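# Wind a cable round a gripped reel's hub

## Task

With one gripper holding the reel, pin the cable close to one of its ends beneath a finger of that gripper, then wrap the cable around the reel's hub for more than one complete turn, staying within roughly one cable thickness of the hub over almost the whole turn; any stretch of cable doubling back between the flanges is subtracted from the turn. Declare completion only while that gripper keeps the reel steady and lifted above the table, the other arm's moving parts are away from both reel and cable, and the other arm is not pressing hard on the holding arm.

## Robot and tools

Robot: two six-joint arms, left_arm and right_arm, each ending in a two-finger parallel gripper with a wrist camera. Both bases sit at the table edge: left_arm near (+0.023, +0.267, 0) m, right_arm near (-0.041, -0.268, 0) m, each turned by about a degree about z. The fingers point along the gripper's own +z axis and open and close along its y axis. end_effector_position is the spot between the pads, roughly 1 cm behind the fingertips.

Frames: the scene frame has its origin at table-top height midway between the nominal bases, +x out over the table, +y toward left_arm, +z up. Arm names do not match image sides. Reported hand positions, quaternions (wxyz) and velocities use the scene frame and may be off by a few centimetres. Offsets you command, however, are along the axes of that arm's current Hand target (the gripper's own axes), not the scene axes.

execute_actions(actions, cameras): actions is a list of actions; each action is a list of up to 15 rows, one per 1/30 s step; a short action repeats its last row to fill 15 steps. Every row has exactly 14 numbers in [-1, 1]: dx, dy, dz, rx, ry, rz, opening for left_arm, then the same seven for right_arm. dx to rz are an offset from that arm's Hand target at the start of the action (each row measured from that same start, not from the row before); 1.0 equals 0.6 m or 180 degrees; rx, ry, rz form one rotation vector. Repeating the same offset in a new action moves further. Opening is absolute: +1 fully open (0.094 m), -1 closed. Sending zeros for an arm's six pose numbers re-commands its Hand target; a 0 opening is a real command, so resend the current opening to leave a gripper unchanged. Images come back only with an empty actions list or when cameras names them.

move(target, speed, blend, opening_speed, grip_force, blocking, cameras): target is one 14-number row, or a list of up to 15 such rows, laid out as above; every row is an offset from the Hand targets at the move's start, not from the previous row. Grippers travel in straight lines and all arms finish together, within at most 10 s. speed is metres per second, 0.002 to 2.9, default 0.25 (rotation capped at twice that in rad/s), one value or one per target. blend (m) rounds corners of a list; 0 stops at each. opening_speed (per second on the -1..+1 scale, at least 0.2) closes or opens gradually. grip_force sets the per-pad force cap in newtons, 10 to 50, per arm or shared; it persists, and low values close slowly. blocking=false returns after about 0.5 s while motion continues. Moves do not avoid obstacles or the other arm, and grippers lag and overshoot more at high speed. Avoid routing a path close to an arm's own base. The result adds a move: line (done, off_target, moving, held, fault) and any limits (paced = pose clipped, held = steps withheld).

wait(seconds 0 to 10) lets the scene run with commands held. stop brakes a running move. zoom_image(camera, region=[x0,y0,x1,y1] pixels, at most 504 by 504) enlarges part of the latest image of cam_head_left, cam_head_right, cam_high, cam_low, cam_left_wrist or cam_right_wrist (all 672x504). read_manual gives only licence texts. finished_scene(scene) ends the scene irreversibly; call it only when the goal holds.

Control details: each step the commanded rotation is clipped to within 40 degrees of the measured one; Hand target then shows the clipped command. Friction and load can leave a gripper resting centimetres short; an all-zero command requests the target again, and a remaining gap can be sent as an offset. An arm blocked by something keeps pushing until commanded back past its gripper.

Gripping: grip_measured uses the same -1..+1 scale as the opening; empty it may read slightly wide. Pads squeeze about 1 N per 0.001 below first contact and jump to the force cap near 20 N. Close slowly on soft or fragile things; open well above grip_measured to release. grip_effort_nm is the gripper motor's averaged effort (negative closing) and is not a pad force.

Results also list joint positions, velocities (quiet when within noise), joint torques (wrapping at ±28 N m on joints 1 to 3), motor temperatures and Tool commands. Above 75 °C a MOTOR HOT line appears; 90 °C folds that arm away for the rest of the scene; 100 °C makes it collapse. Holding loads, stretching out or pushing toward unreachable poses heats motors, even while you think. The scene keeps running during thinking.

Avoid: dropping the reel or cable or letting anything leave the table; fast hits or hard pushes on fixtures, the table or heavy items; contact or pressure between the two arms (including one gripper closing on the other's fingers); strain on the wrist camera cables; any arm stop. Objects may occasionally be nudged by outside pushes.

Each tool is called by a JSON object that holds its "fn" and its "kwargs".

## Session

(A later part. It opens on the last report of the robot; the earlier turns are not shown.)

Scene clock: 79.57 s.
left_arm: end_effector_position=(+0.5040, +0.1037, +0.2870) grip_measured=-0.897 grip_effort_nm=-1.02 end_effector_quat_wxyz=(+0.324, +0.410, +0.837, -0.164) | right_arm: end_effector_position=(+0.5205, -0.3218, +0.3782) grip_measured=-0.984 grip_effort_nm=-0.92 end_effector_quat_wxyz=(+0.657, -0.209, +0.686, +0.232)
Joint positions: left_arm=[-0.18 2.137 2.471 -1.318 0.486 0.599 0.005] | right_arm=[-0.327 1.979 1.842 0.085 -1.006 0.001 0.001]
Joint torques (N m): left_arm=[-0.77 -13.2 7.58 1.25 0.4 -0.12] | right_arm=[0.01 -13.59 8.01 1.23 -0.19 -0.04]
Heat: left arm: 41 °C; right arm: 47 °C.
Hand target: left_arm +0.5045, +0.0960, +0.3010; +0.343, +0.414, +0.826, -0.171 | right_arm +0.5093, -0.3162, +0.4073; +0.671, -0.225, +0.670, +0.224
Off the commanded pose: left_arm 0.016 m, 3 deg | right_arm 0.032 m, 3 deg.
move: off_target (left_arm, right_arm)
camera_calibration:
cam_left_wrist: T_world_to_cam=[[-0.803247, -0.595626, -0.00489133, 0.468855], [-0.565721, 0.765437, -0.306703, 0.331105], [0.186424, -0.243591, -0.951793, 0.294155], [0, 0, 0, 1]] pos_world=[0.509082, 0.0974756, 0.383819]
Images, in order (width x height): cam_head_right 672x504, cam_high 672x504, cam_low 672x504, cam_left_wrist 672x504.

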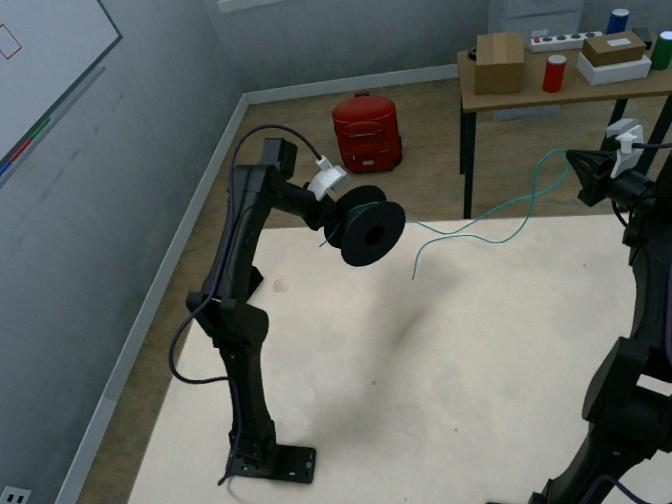

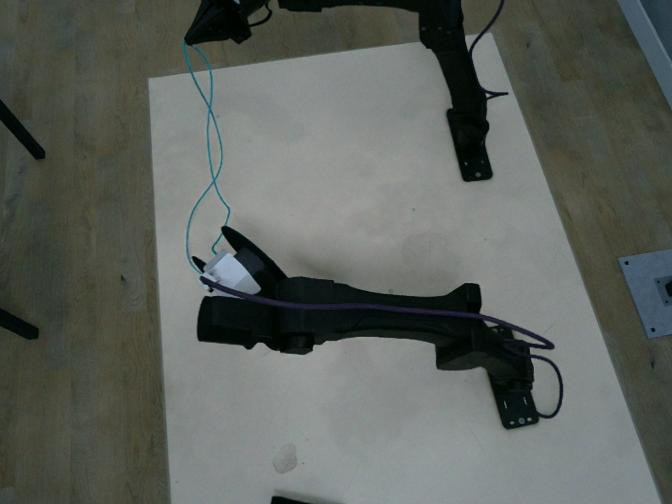

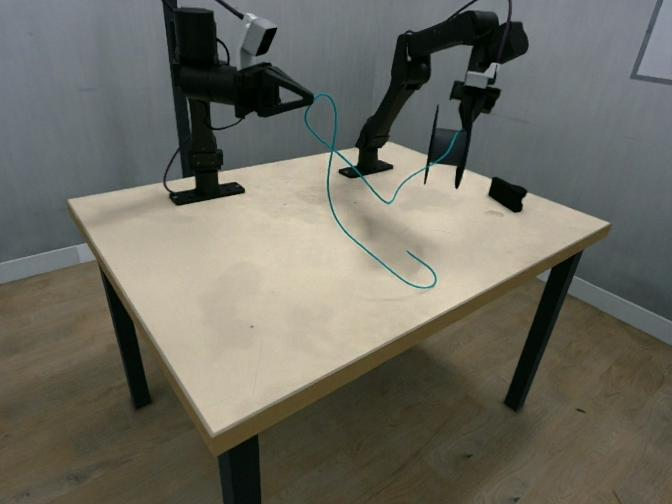

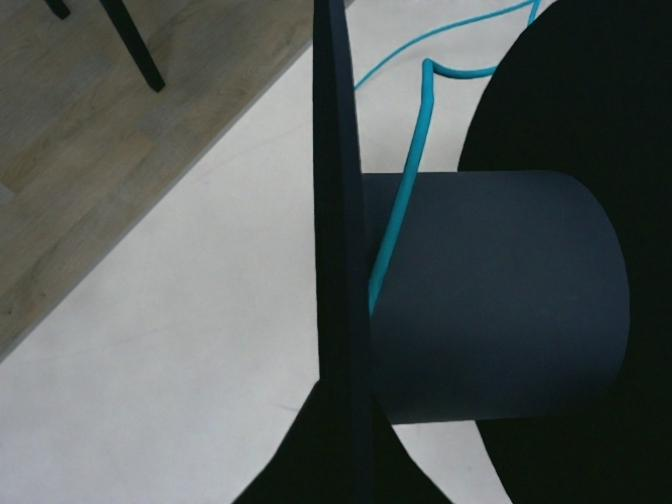

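{"fn": "move", "kwargs": {"target": [[0,0,0,0,0,0,-1,0.383,0.133,0.283,0,0,0,-1],[0,0,0,0,0,0,-1,0.567,0.417,0.283,0,0,0,-1]], "speed": 0.2, "blend": 0.04, "cameras": ["all"]}}

{"fn": "zoom_image", "kwargs": {"camera": "cam_high", "region": [120, 100, 420, 370]}}

Scene clock: 83.10 s.
left_arm: end_effector_position=(+0.5040, +0.1038, +0.2870) grip_measured=-0.897 grip_effort_nm=-1.02 end_effector_quat_wxyz=(+0.324, +0.410, +0.837, -0.164) | right_arm: end_effector_position=(+0.4948, -0.0100, +0.0810) grip_measured=-0.984 grip_effort_nm=-0.92 end_effector_quat_wxyz=(+0.677, -0.231, +0.660, +0.228)
Joint positions: left_arm=[-0.18 2.137 2.471 -1.318 0.486 0.599 0.005] | right_arm=[0.399 2.427 1.158 1.291 -0.307 -0.005 0.001]
Joint torques (N m): left_arm=[-0.77 -13.19 7.58 1.25 0.4 -0.13] | right_arm=[-0.31 -10.15 3.26 1.65 0.1 0.02]
Heat: left arm: 42 °C; right arm: 47 °C.
Hand target: left_arm +0.5045, +0.0960, +0.3010; +0.343, +0.414, +0.826, -0.171 | right_arm +0.4943, -0.0145, +0.0668; +0.671, -0.225, +0.670, +0.224
Off the commanded pose: left_arm 0.016 m, 3 deg | right_arm 0.015 m, 2 deg.
move: off_target (left_arm, right_arm)
camera_calibration:
cam_left_wrist: T_world_to_cam=[[-0.803108, -0.595811, -0.00508724, 0.468937], [-0.565888, 0.765391, -0.30651, 0.331044], [0.186516, -0.243282, -0.951854, 0.294126], [0, 0, 0, 1]] pos_world=[0.509082, 0.0975754, 0.383819]
cam_right_wrist: T_world_to_cam=[[0.621692, -0.78307, 0.0173363, -0.314592], [-0.298105, -0.257023, -0.919278, 0.257436], [0.724315, 0.56634, -0.393226, -0.23407], [0, 0, 0, 1]] pos_world=[0.441862, -0.0476173, 0.150066]

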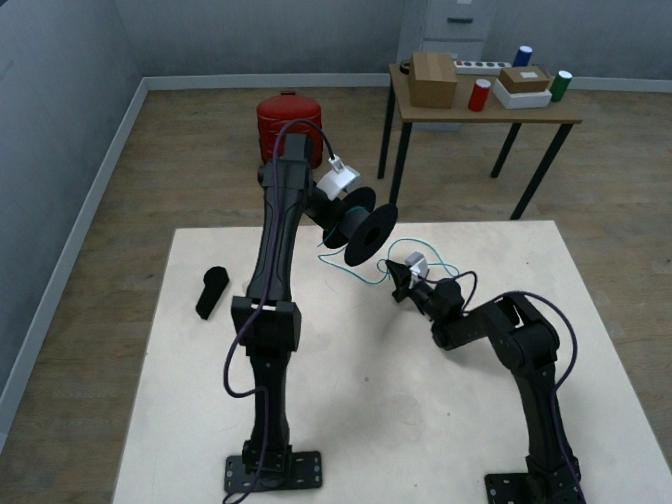

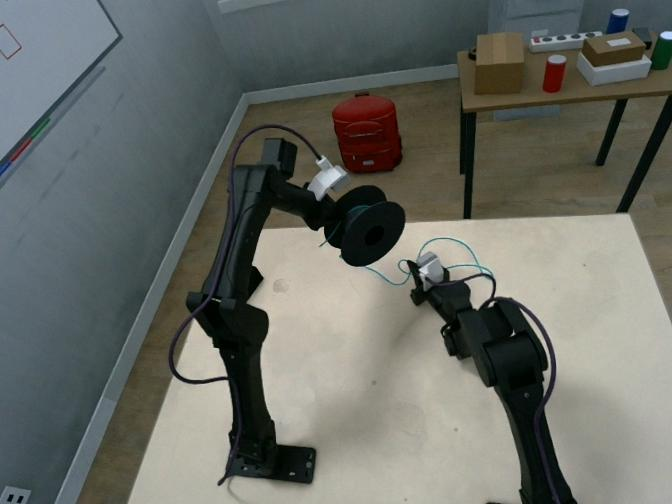

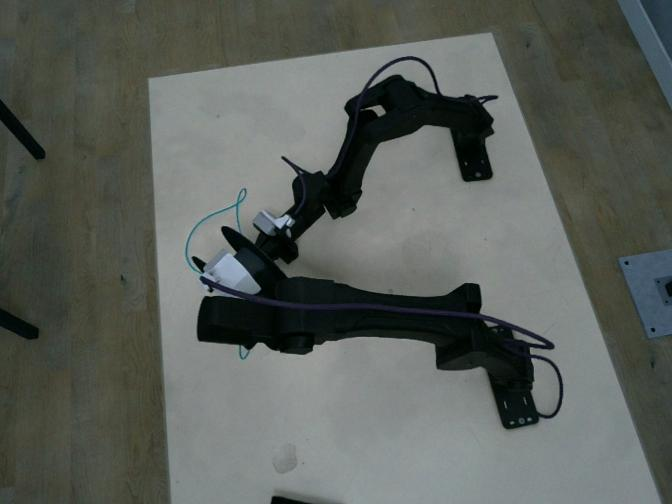

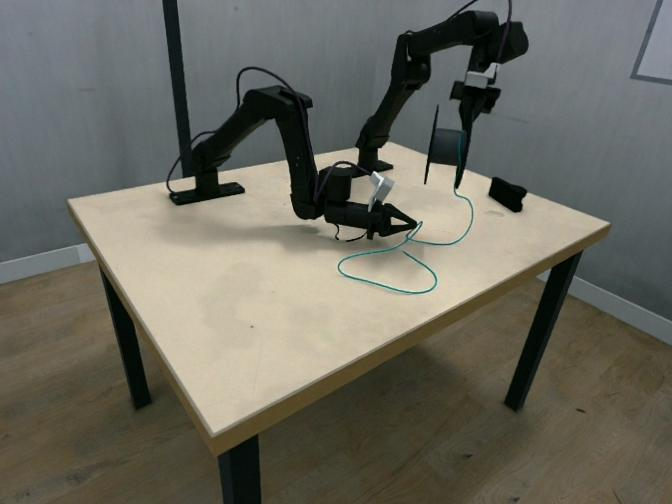

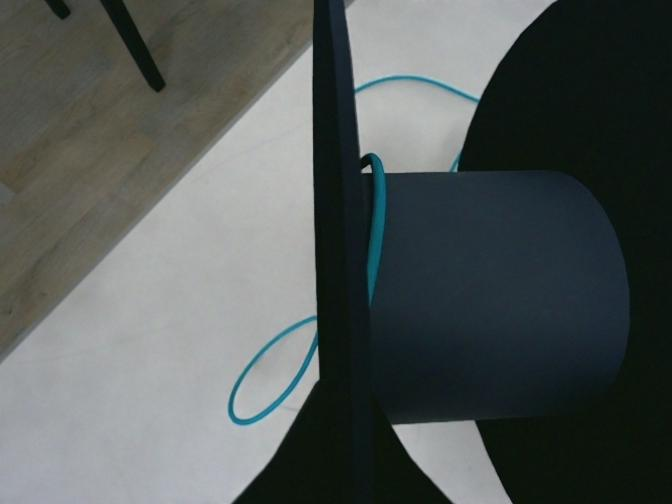

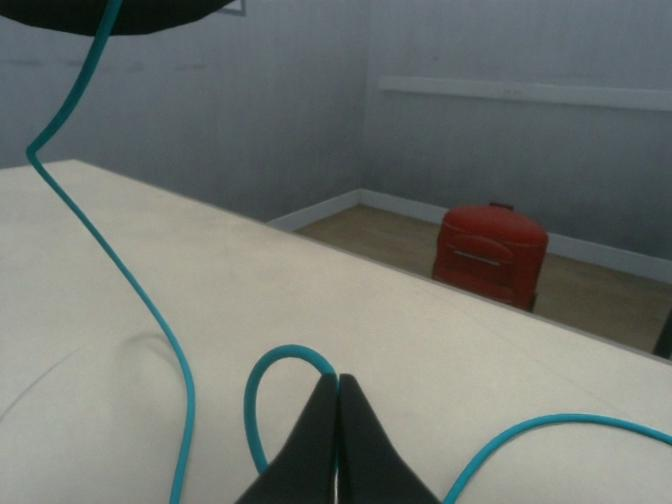

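Scaled by 1.680 from the camera's 672x504 image, which has a finer 960x720 frame.

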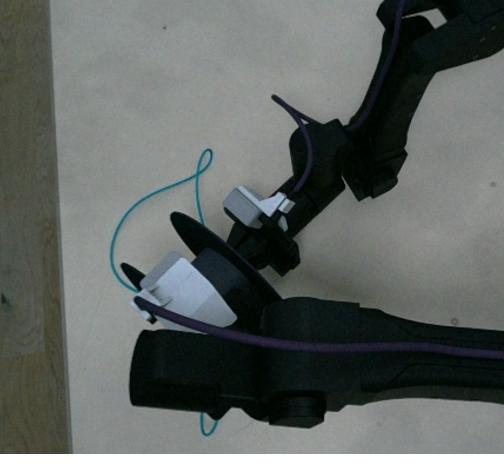

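{"fn": "move", "kwargs": {"target": [[0,0,0,0,0,0,-1,-0.033,0.333,-0.083,0,0,0,-1],[0,0,0,0,0,0,-1,-0.25,0.48,-0.15,0,0,0,-1]], "speed": 0.15, "blend": 0.04, "cameras": ["all"]}}

{"fn": "zoom_image", "kwargs": {"camera": "cam_high", "region": [120, 100, 420, 370]}}

{"fn": "zoom_image", "kwargs": {"camera": "cam_head_right", "region": [290, 150, 490, 350]}}

Scene clock: 86.83 s.
left_arm: end_effector_position=(+0.5040, +0.1038, +0.2870) grip_measured=-0.897 grip_effort_nm=-1.02 end_effector_quat_wxyz=(+0.324, +0.410, +0.837, -0.164) | right_arm: end_effector_position=(+0.2479, +0.1600, +0.1969) grip_measured=-0.984 grip_effort_nm=-0.92 end_effector_quat_wxyz=(+0.660, -0.238, +0.679, +0.216)
Joint positions: left_arm=[-0.18 2.137 2.471 -1.318 0.486 0.599 0.005] | right_arm=[1.183 1.843 0.878 0.927 0.486 -0.003 0.001]
Joint torques (N m): left_arm=[-0.77 -13.2 7.58 1.24 0.4 -0.12] | right_arm=[0.16 -10.35 6.67 1.49 0.08 -0.01]
Heat: left arm: 42 °C; right arm: 46 °C.
Hand target: left_arm +0.5045, +0.0960, +0.3010; +0.343, +0.414, +0.826, -0.171 | right_arm +0.2487, +0.1611, +0.2164; +0.671, -0.225, +0.670, +0.224
Off the commanded pose: left_arm 0.016 m, 3 deg | right_arm 0.020 m, 2 deg.
move: off_target (left_arm, right_arm)
camera_calibration:
cam_left_wrist: T_world_to_cam=[[-0.803108, -0.595811, -0.00508724, 0.468937], [-0.565888, 0.765391, -0.30651, 0.331044], [0.186516, -0.243282, -0.951854, 0.294126], [0, 0, 0, 1]] pos_world=[0.509082, 0.0975754, 0.383819]
cam_right_wrist: T_world_to_cam=[[0.615655, -0.7876, 0.0256058, -0.0294354], [-0.335218, -0.291165, -0.89602, 0.344182], [0.713161, 0.543055, -0.443274, -0.0896522], [0, 0, 0, 1]] pos_world=[0.197434, 0.125717, 0.269407]

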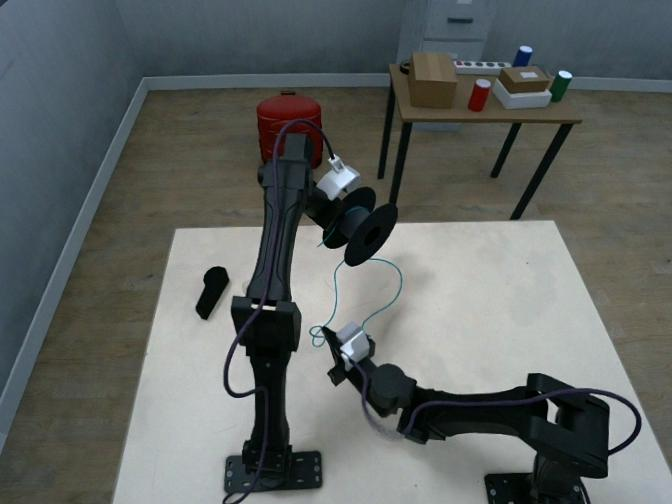

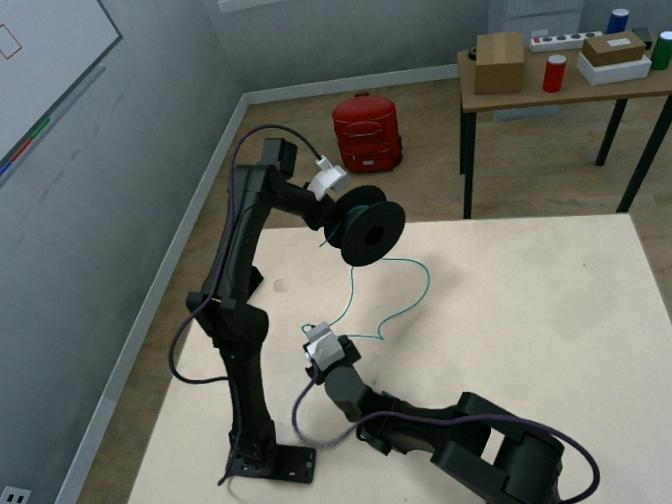

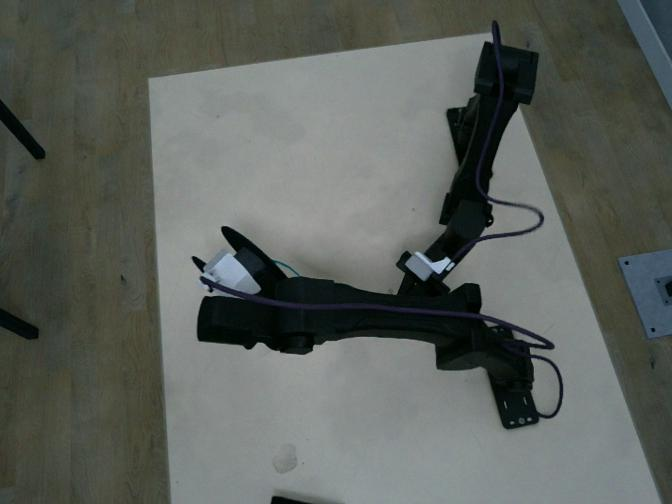

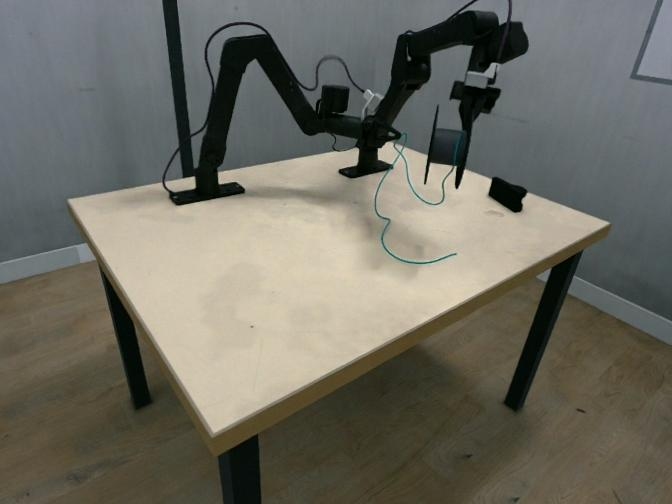

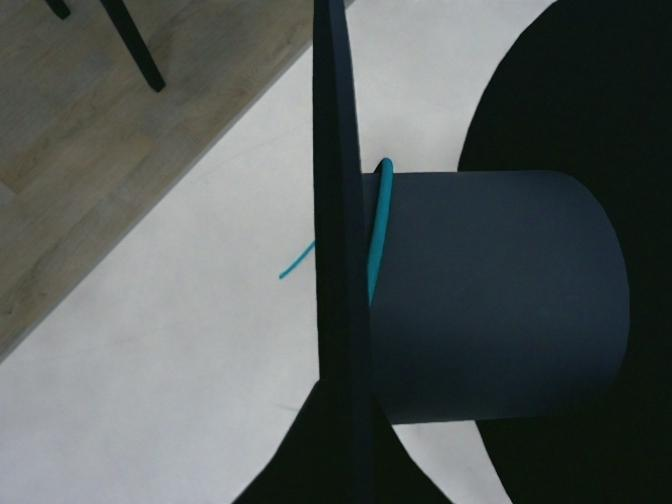

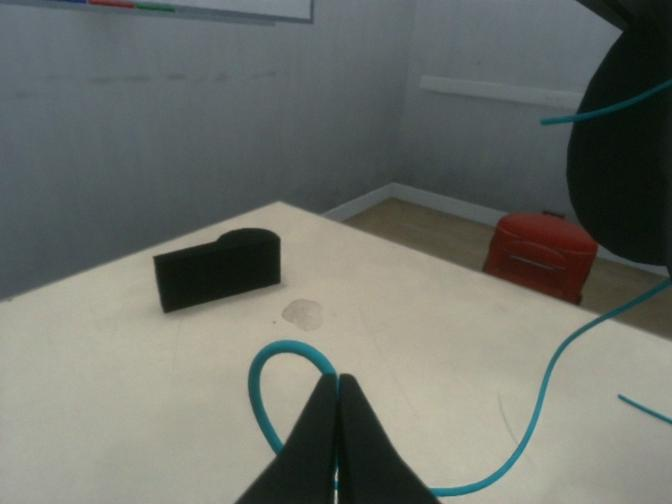

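Scaled by 1.680 from the camera's 672x504 image, which has a finer 960x720 frame.

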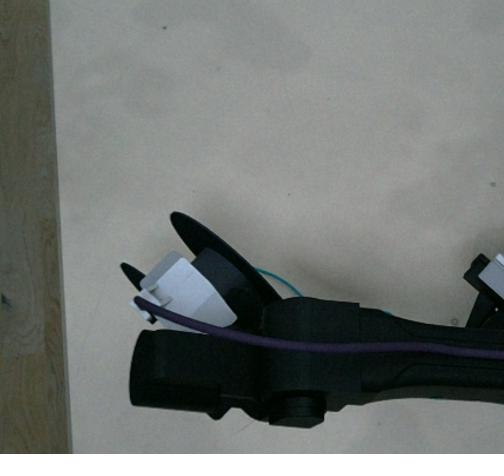

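Scaled by 2.520 from the camera's 672x504 image, which has a finer 960x720 frame.

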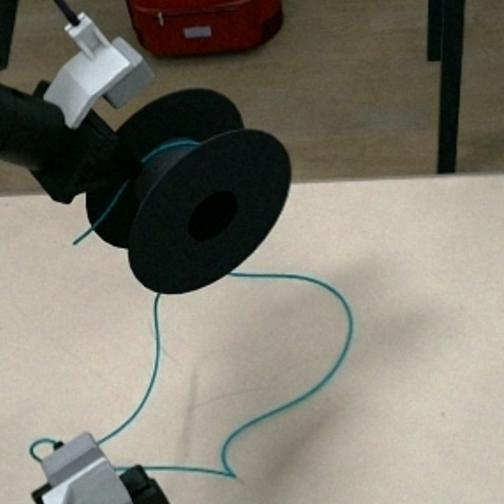

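{"fn": "move", "kwargs": {"target": [[0,0,0,0,0,0,-1,-0.08,-0.097,-0.133,0,0,0,-1],[0,0,0,0,0,0,-1,-0.233,-0.097,-0.133,0,0,0,-1],[0,0,0,0,0,0,-1,-0.433,-0.317,-0.1,0,0,0,-1]], "speed": 0.15, "blend": 0.03, "cameras": ["all"]}}

{"fn": "zoom_image", "kwargs": {"camera": "cam_high", "region": [120, 100, 420, 370]}}

{"fn": "zoom_image", "kwargs": {"camera": "cam_head_right", "region": [290, 100, 490, 300]}}

Scene clock: 90.63 s.
left_arm: end_effector_position=(+0.5040, +0.1038, +0.2870) grip_measured=-0.897 grip_effort_nm=-1.02 end_effector_quat_wxyz=(+0.324, +0.409, +0.837, -0.164) | right_arm: end_effector_position=(+0.3152, -0.0263, +0.4664) grip_measured=-0.984 grip_effort_nm=-0.92 end_effector_quat_wxyz=(+0.667, -0.225, +0.676, +0.220)
Joint positions: left_arm=[-0.18 2.137 2.471 -1.318 0.486 0.598 0.005] | right_arm=[0.605 1.291 1.449 -0.172 -0.079 -0.004 0.001]
Joint torques (N m): left_arm=[-0.77 -13.2 7.58 1.24 0.41 -0.12] | right_arm=[-0.5 -3.67 8.12 1.52 -0.14 0.01]
Heat: left arm: 43 °C; right arm: 45 °C.
Hand target: left_arm +0.5045, +0.0960, +0.3010; +0.343, +0.414, +0.826, -0.171 | right_arm +0.3152, -0.0265, +0.4764; +0.671, -0.225, +0.670, +0.224
Off the commanded pose: left_arm 0.016 m, 3 deg | right_arm 0.010 m, 1 deg.
move: off_target (left_arm)
camera_calibration:
cam_left_wrist: T_world_to_cam=[[-0.802815, -0.596211, -0.00454527, 0.468699], [-0.566403, 0.765014, -0.306498, 0.331395], [0.186215, -0.243487, -0.95186, 0.294283], [0, 0, 0, 1]] pos_world=[0.509182, 0.0975752, 0.383819]
cam_right_wrist: T_world_to_cam=[[0.604918, -0.796245, 0.0083132, -0.213195], [-0.334604, -0.263649, -0.904726, 0.558487], [0.722575, 0.544503, -0.425913, 0.0719136], [0, 0, 0, 1]] pos_world=[0.263875, -0.0616683, 0.537679]

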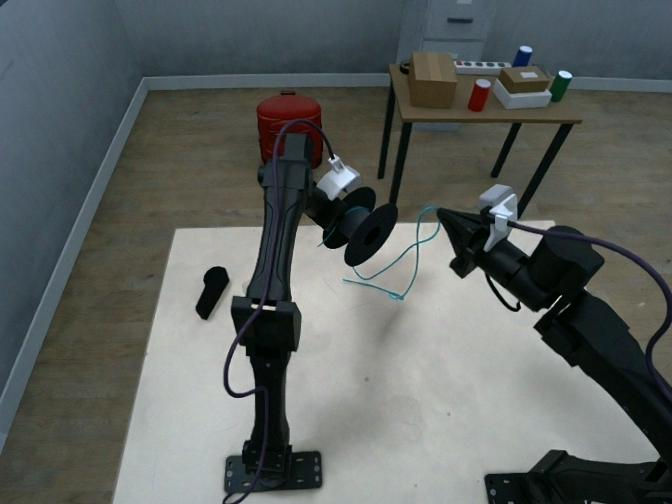

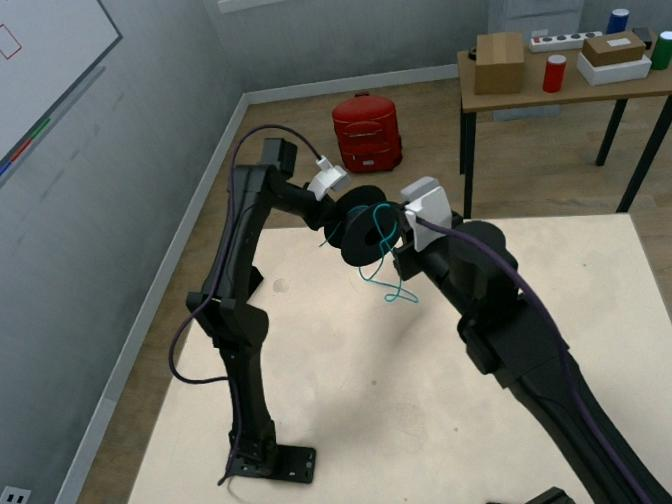

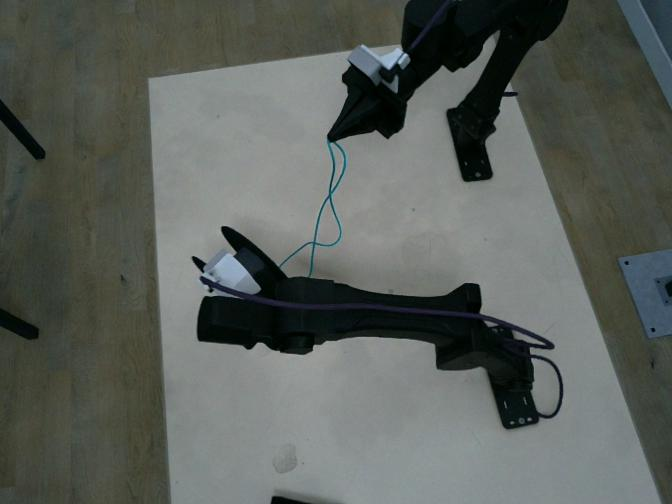

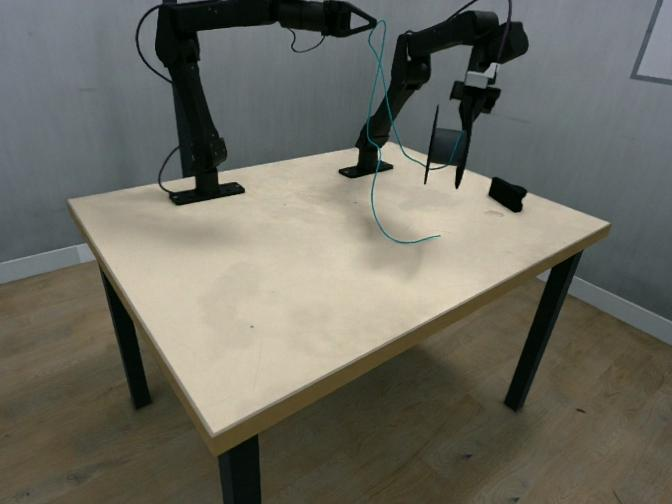

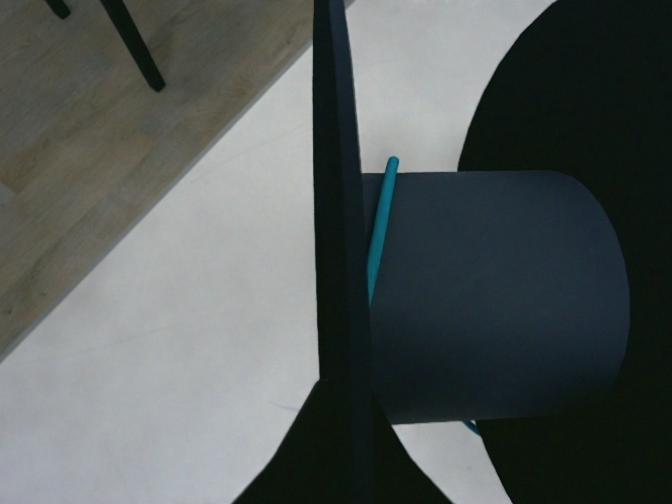

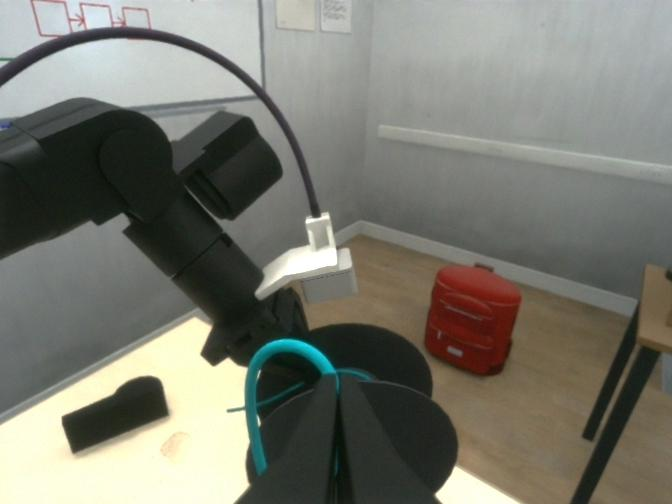

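Scaled by 1.680 from the camera's 672x504 image, which has a finer 960x720 frame.

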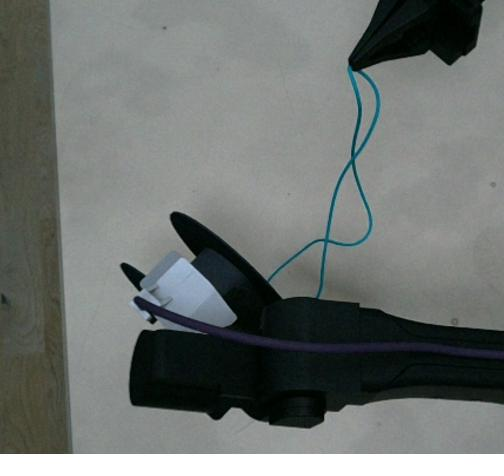

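Scaled by 2.520 from the camera's 672x504 image, which has a finer 960x720 frame.

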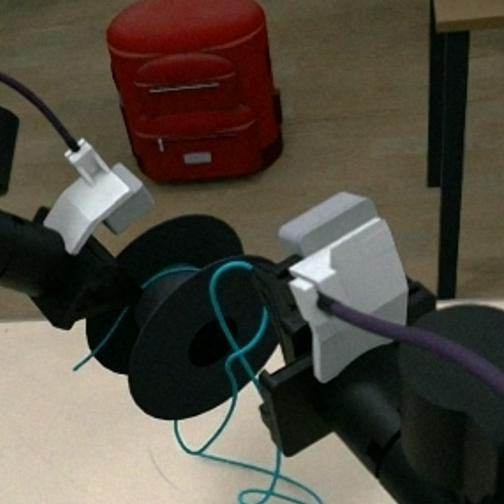

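{"fn": "move", "kwargs": {"target": [[0,0,0,0,0,0,-1,-0.033,-0.233,0.133,0,0,0,-1],[0,0,0,0,0,0,-1,0.2,-0.533,0.3,0,0,0,-1]], "blend": [0.03,0], "speed": 0.15, "cameras": ["cam_left_wrist","cam_high","cam_head_right"]}}

Scene clock: 95.37 s.
left_arm: end_effector_position=(+0.5044, +0.1037, +0.2873) grip_measured=-0.897 grip_effort_nm=-1.02 end_effector_quat_wxyz=(+0.325, +0.409, +0.837, -0.164) | right_arm: end_effector_position=(+0.6478, -0.1717, +0.3653) grip_measured=-0.984 grip_effort_nm=-0.92 end_effector_quat_wxyz=(+0.675, -0.222, +0.668, +0.222)
Joint positions: left_arm=[-0.18 2.137 2.471 -1.315 0.486 0.596 0.005] | right_arm=[0.021 2.575 2.751 -0.164 -0.661 0.006 0.001]
Joint torques (N m): left_arm=[-0.77 -13.2 7.6 1.23 0.4 -0.1] | right_arm=[-0.4 -12.31 8.05 1.4 -0.14 -0.07]
Motor temperatures (°C): left_arm=[25 44 36 34 25 24 28] | right_arm=[26 45 42 35 29 24 29]
Heat: left arm: 44 °C; right arm: 45 °C.
Hand target: left_arm +0.5045, +0.0960, +0.3009; +0.343, +0.414, +0.826, -0.171 | right_arm +0.6518, -0.1733, +0.3568; +0.671, -0.225, +0.670, +0.224
Off the commanded pose: left_arm 0.016 m, 3 deg | right_arm 0.010 m, 1 deg.
move: off_target (left_arm)
camera_calibration:
cam_left_wrist: T_world_to_cam=[[-0.801949, -0.597373, -0.00483466, 0.468724], [-0.567135, 0.76385, -0.308043, 0.332738], [0.18771, -0.244293, -0.95136, 0.293637], [0, 0, 0, 1]] pos_world=[0.509481, 0.0975748, 0.384118]
Images, in order (width x height): cam_head_right 672x504, cam_high 672x504, cam_left_wrist 672x504.

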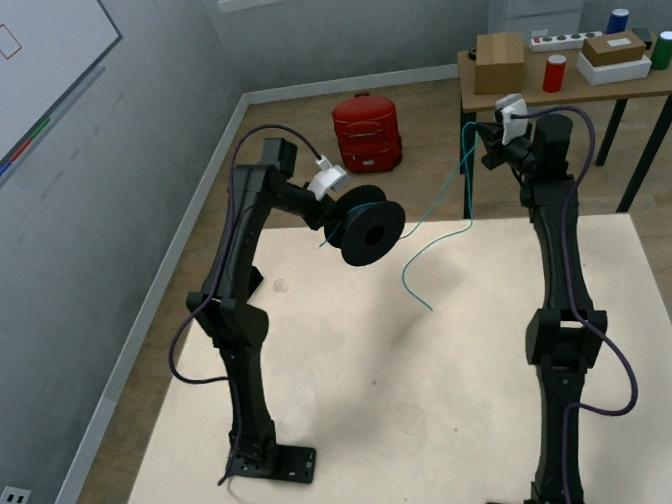

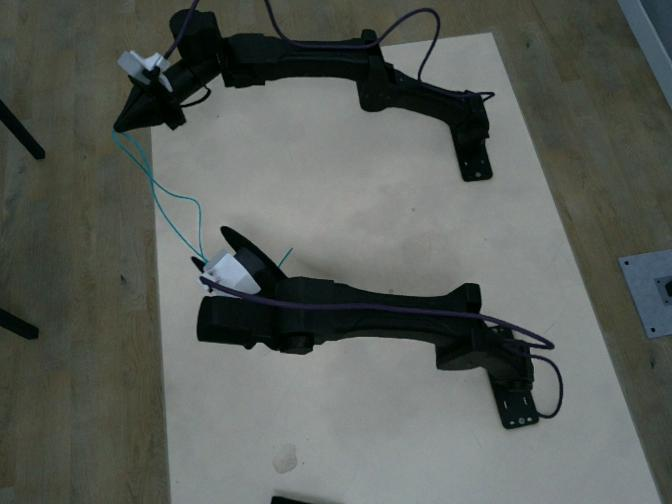

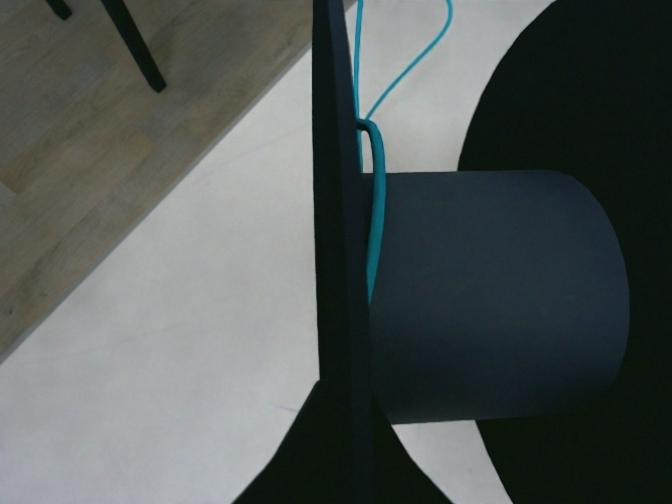

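{"fn": "zoom_image", "kwargs": {"camera": "cam_left_wrist", "region": [280, 0, 560, 210]}}

{"fn": "zoom_image", "kwargs": {"camera": "cam_head_right", "region": [300, 90, 540, 330]}}

{"fn": "execute_actions", "kwargs": {"actions": []}}

{"fn": "zoom_image", "kwargs": {"camera": "cam_low", "region": [200, 100, 450, 320]}}

{"fn": "zoom_image", "kwargs": {"camera": "cam_head_left", "region": [280, 100, 530, 320]}}

Scaled by 1.800 from the camera's 672x504 image, which has a finer 960x720 frame.

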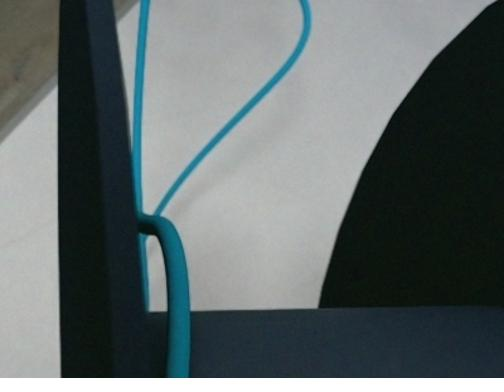

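Scaled by 2.100 from the camera's 672x504 image, which has a finer 960x720 frame.

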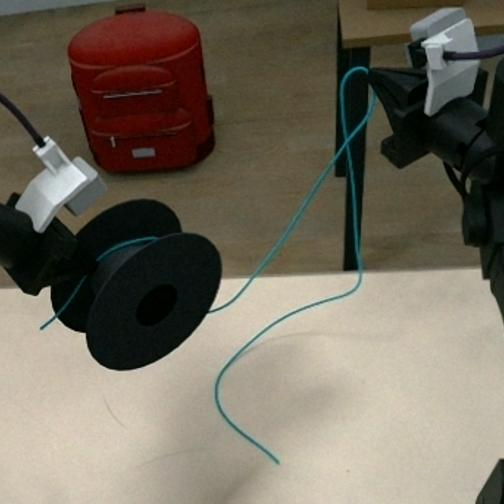

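Scene clock: 95.53 s.
left_arm: end_effector_position=(+0.5044, +0.1037, +0.2873) grip_measured=-0.897 grip_effort_nm=-1.01 end_effector_quat_wxyz=(+0.325, +0.409, +0.837, -0.164) | right_arm: end_effector_position=(+0.6478, -0.1717, +0.3653) grip_measured=-0.984 grip_effort_nm=-0.92 end_effector_quat_wxyz=(+0.675, -0.222, +0.668, +0.222)
Joint positions: left_arm=[-0.18 2.137 2.471 -1.315 0.486 0.596 0.005] | right_arm=[0.021 2.575 2.751 -0.164 -0.661 0.006 0.001]
Joint velocities: within noise
Joint torques (N m): left_arm=[-0.77 -13.2 7.6 1.22 0.4 -0.1] | right_arm=[-0.4 -12.29 8.03 1.4 -0.14 -0.08]
Motor temperatures (°C): left_arm=[25 44 36 34 25 24 28] | right_arm=[26 45 42 35 29 24 29]
Heat: left arm: 44 °C; right arm: 45 °C.
Hand target: left_arm +0.5045, +0.0960, +0.3009; +0.343, +0.414, +0.826, -0.171 | right_arm +0.6518, -0.1733, +0.3568; +0.671, -0.225, +0.670, +0.224
Tool commands: left_gripper/opening=-1.0 right_gripper/opening=-1.0
Off the commanded pose: left_arm 0.016 m, 3 deg | right_arm 0.010 m, 1 deg.
camera_calibration:
cam_left_wrist: T_world_to_cam=[[-0.801949, -0.597373, -0.00483466, 0.468724], [-0.567135, 0.76385, -0.308043, 0.332738], [0.18771, -0.244293, -0.95136, 0.293637], [0, 0, 0, 1]] pos_world=[0.509481, 0.0975748, 0.384118]
cam_right_wrist: T_world_to_cam=[[0.602964, -0.797728, 0.00800892, -0.52822], [-0.317407, -0.249099, -0.914988, 0.535096], [0.731907, 0.549162, -0.403402, -0.145736], [0, 0, 0, 1]] pos_world=[0.595006, -0.208052, 0.435047]

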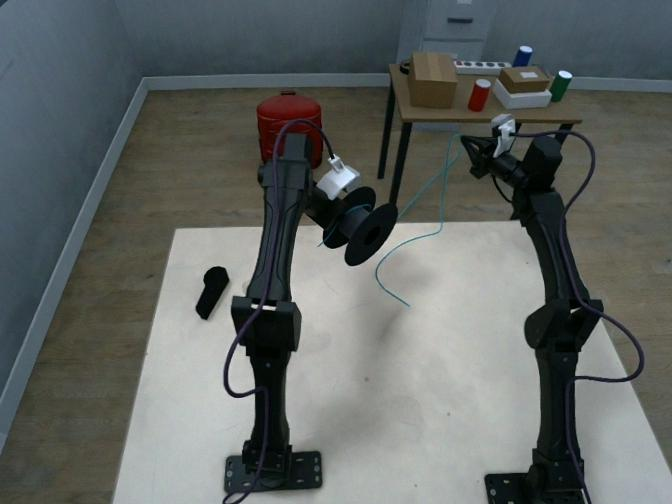

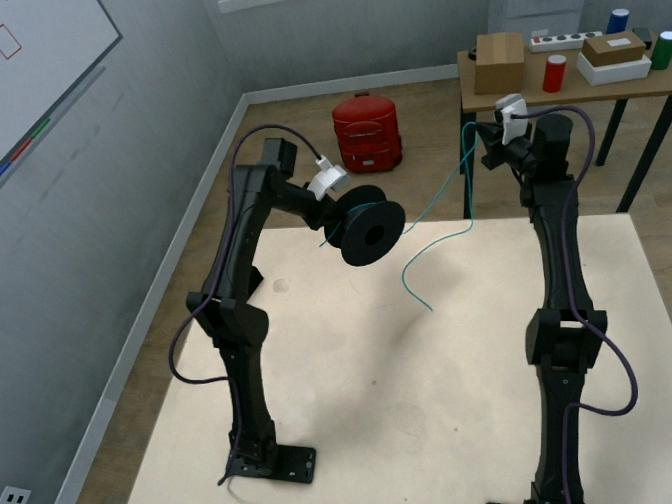

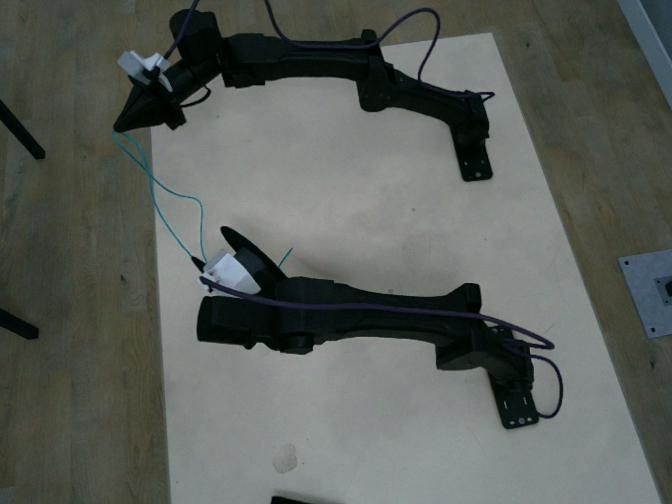

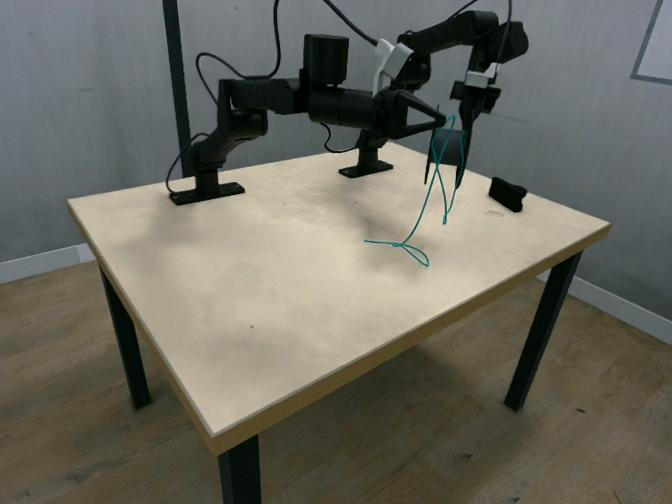

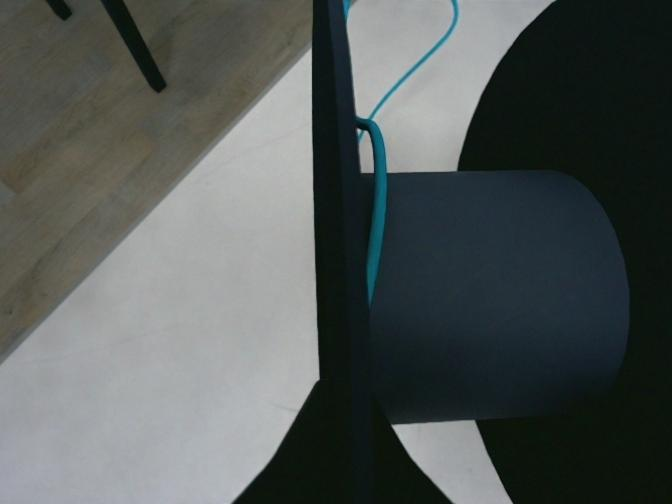

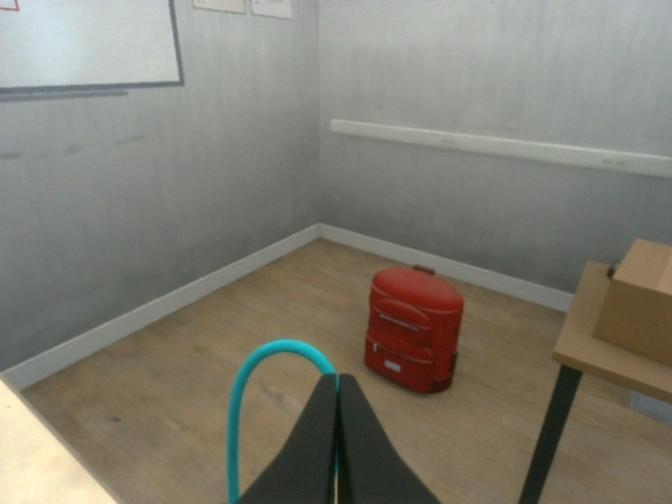

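Scaled by 2.016 from the camera's 672x504 image, which has a finer 960x720 frame.

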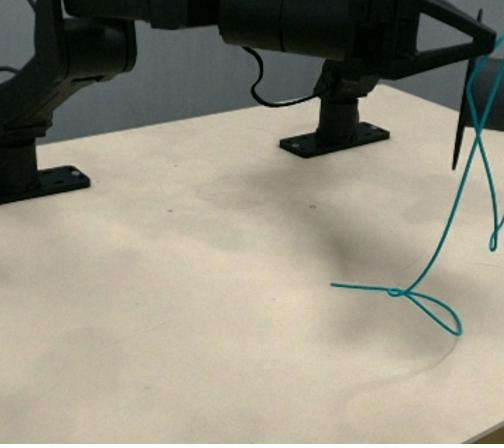

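Scaled by 2.016 from the camera's 672x504 image, which has a finer 960x720 frame.

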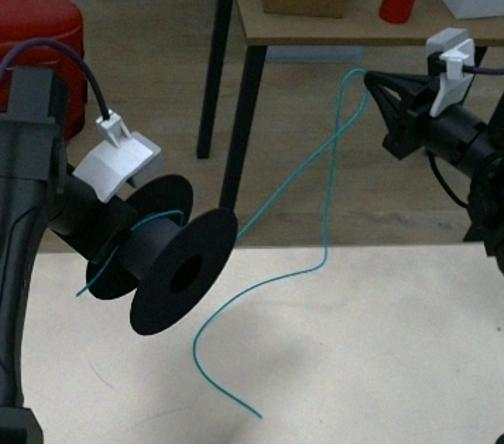

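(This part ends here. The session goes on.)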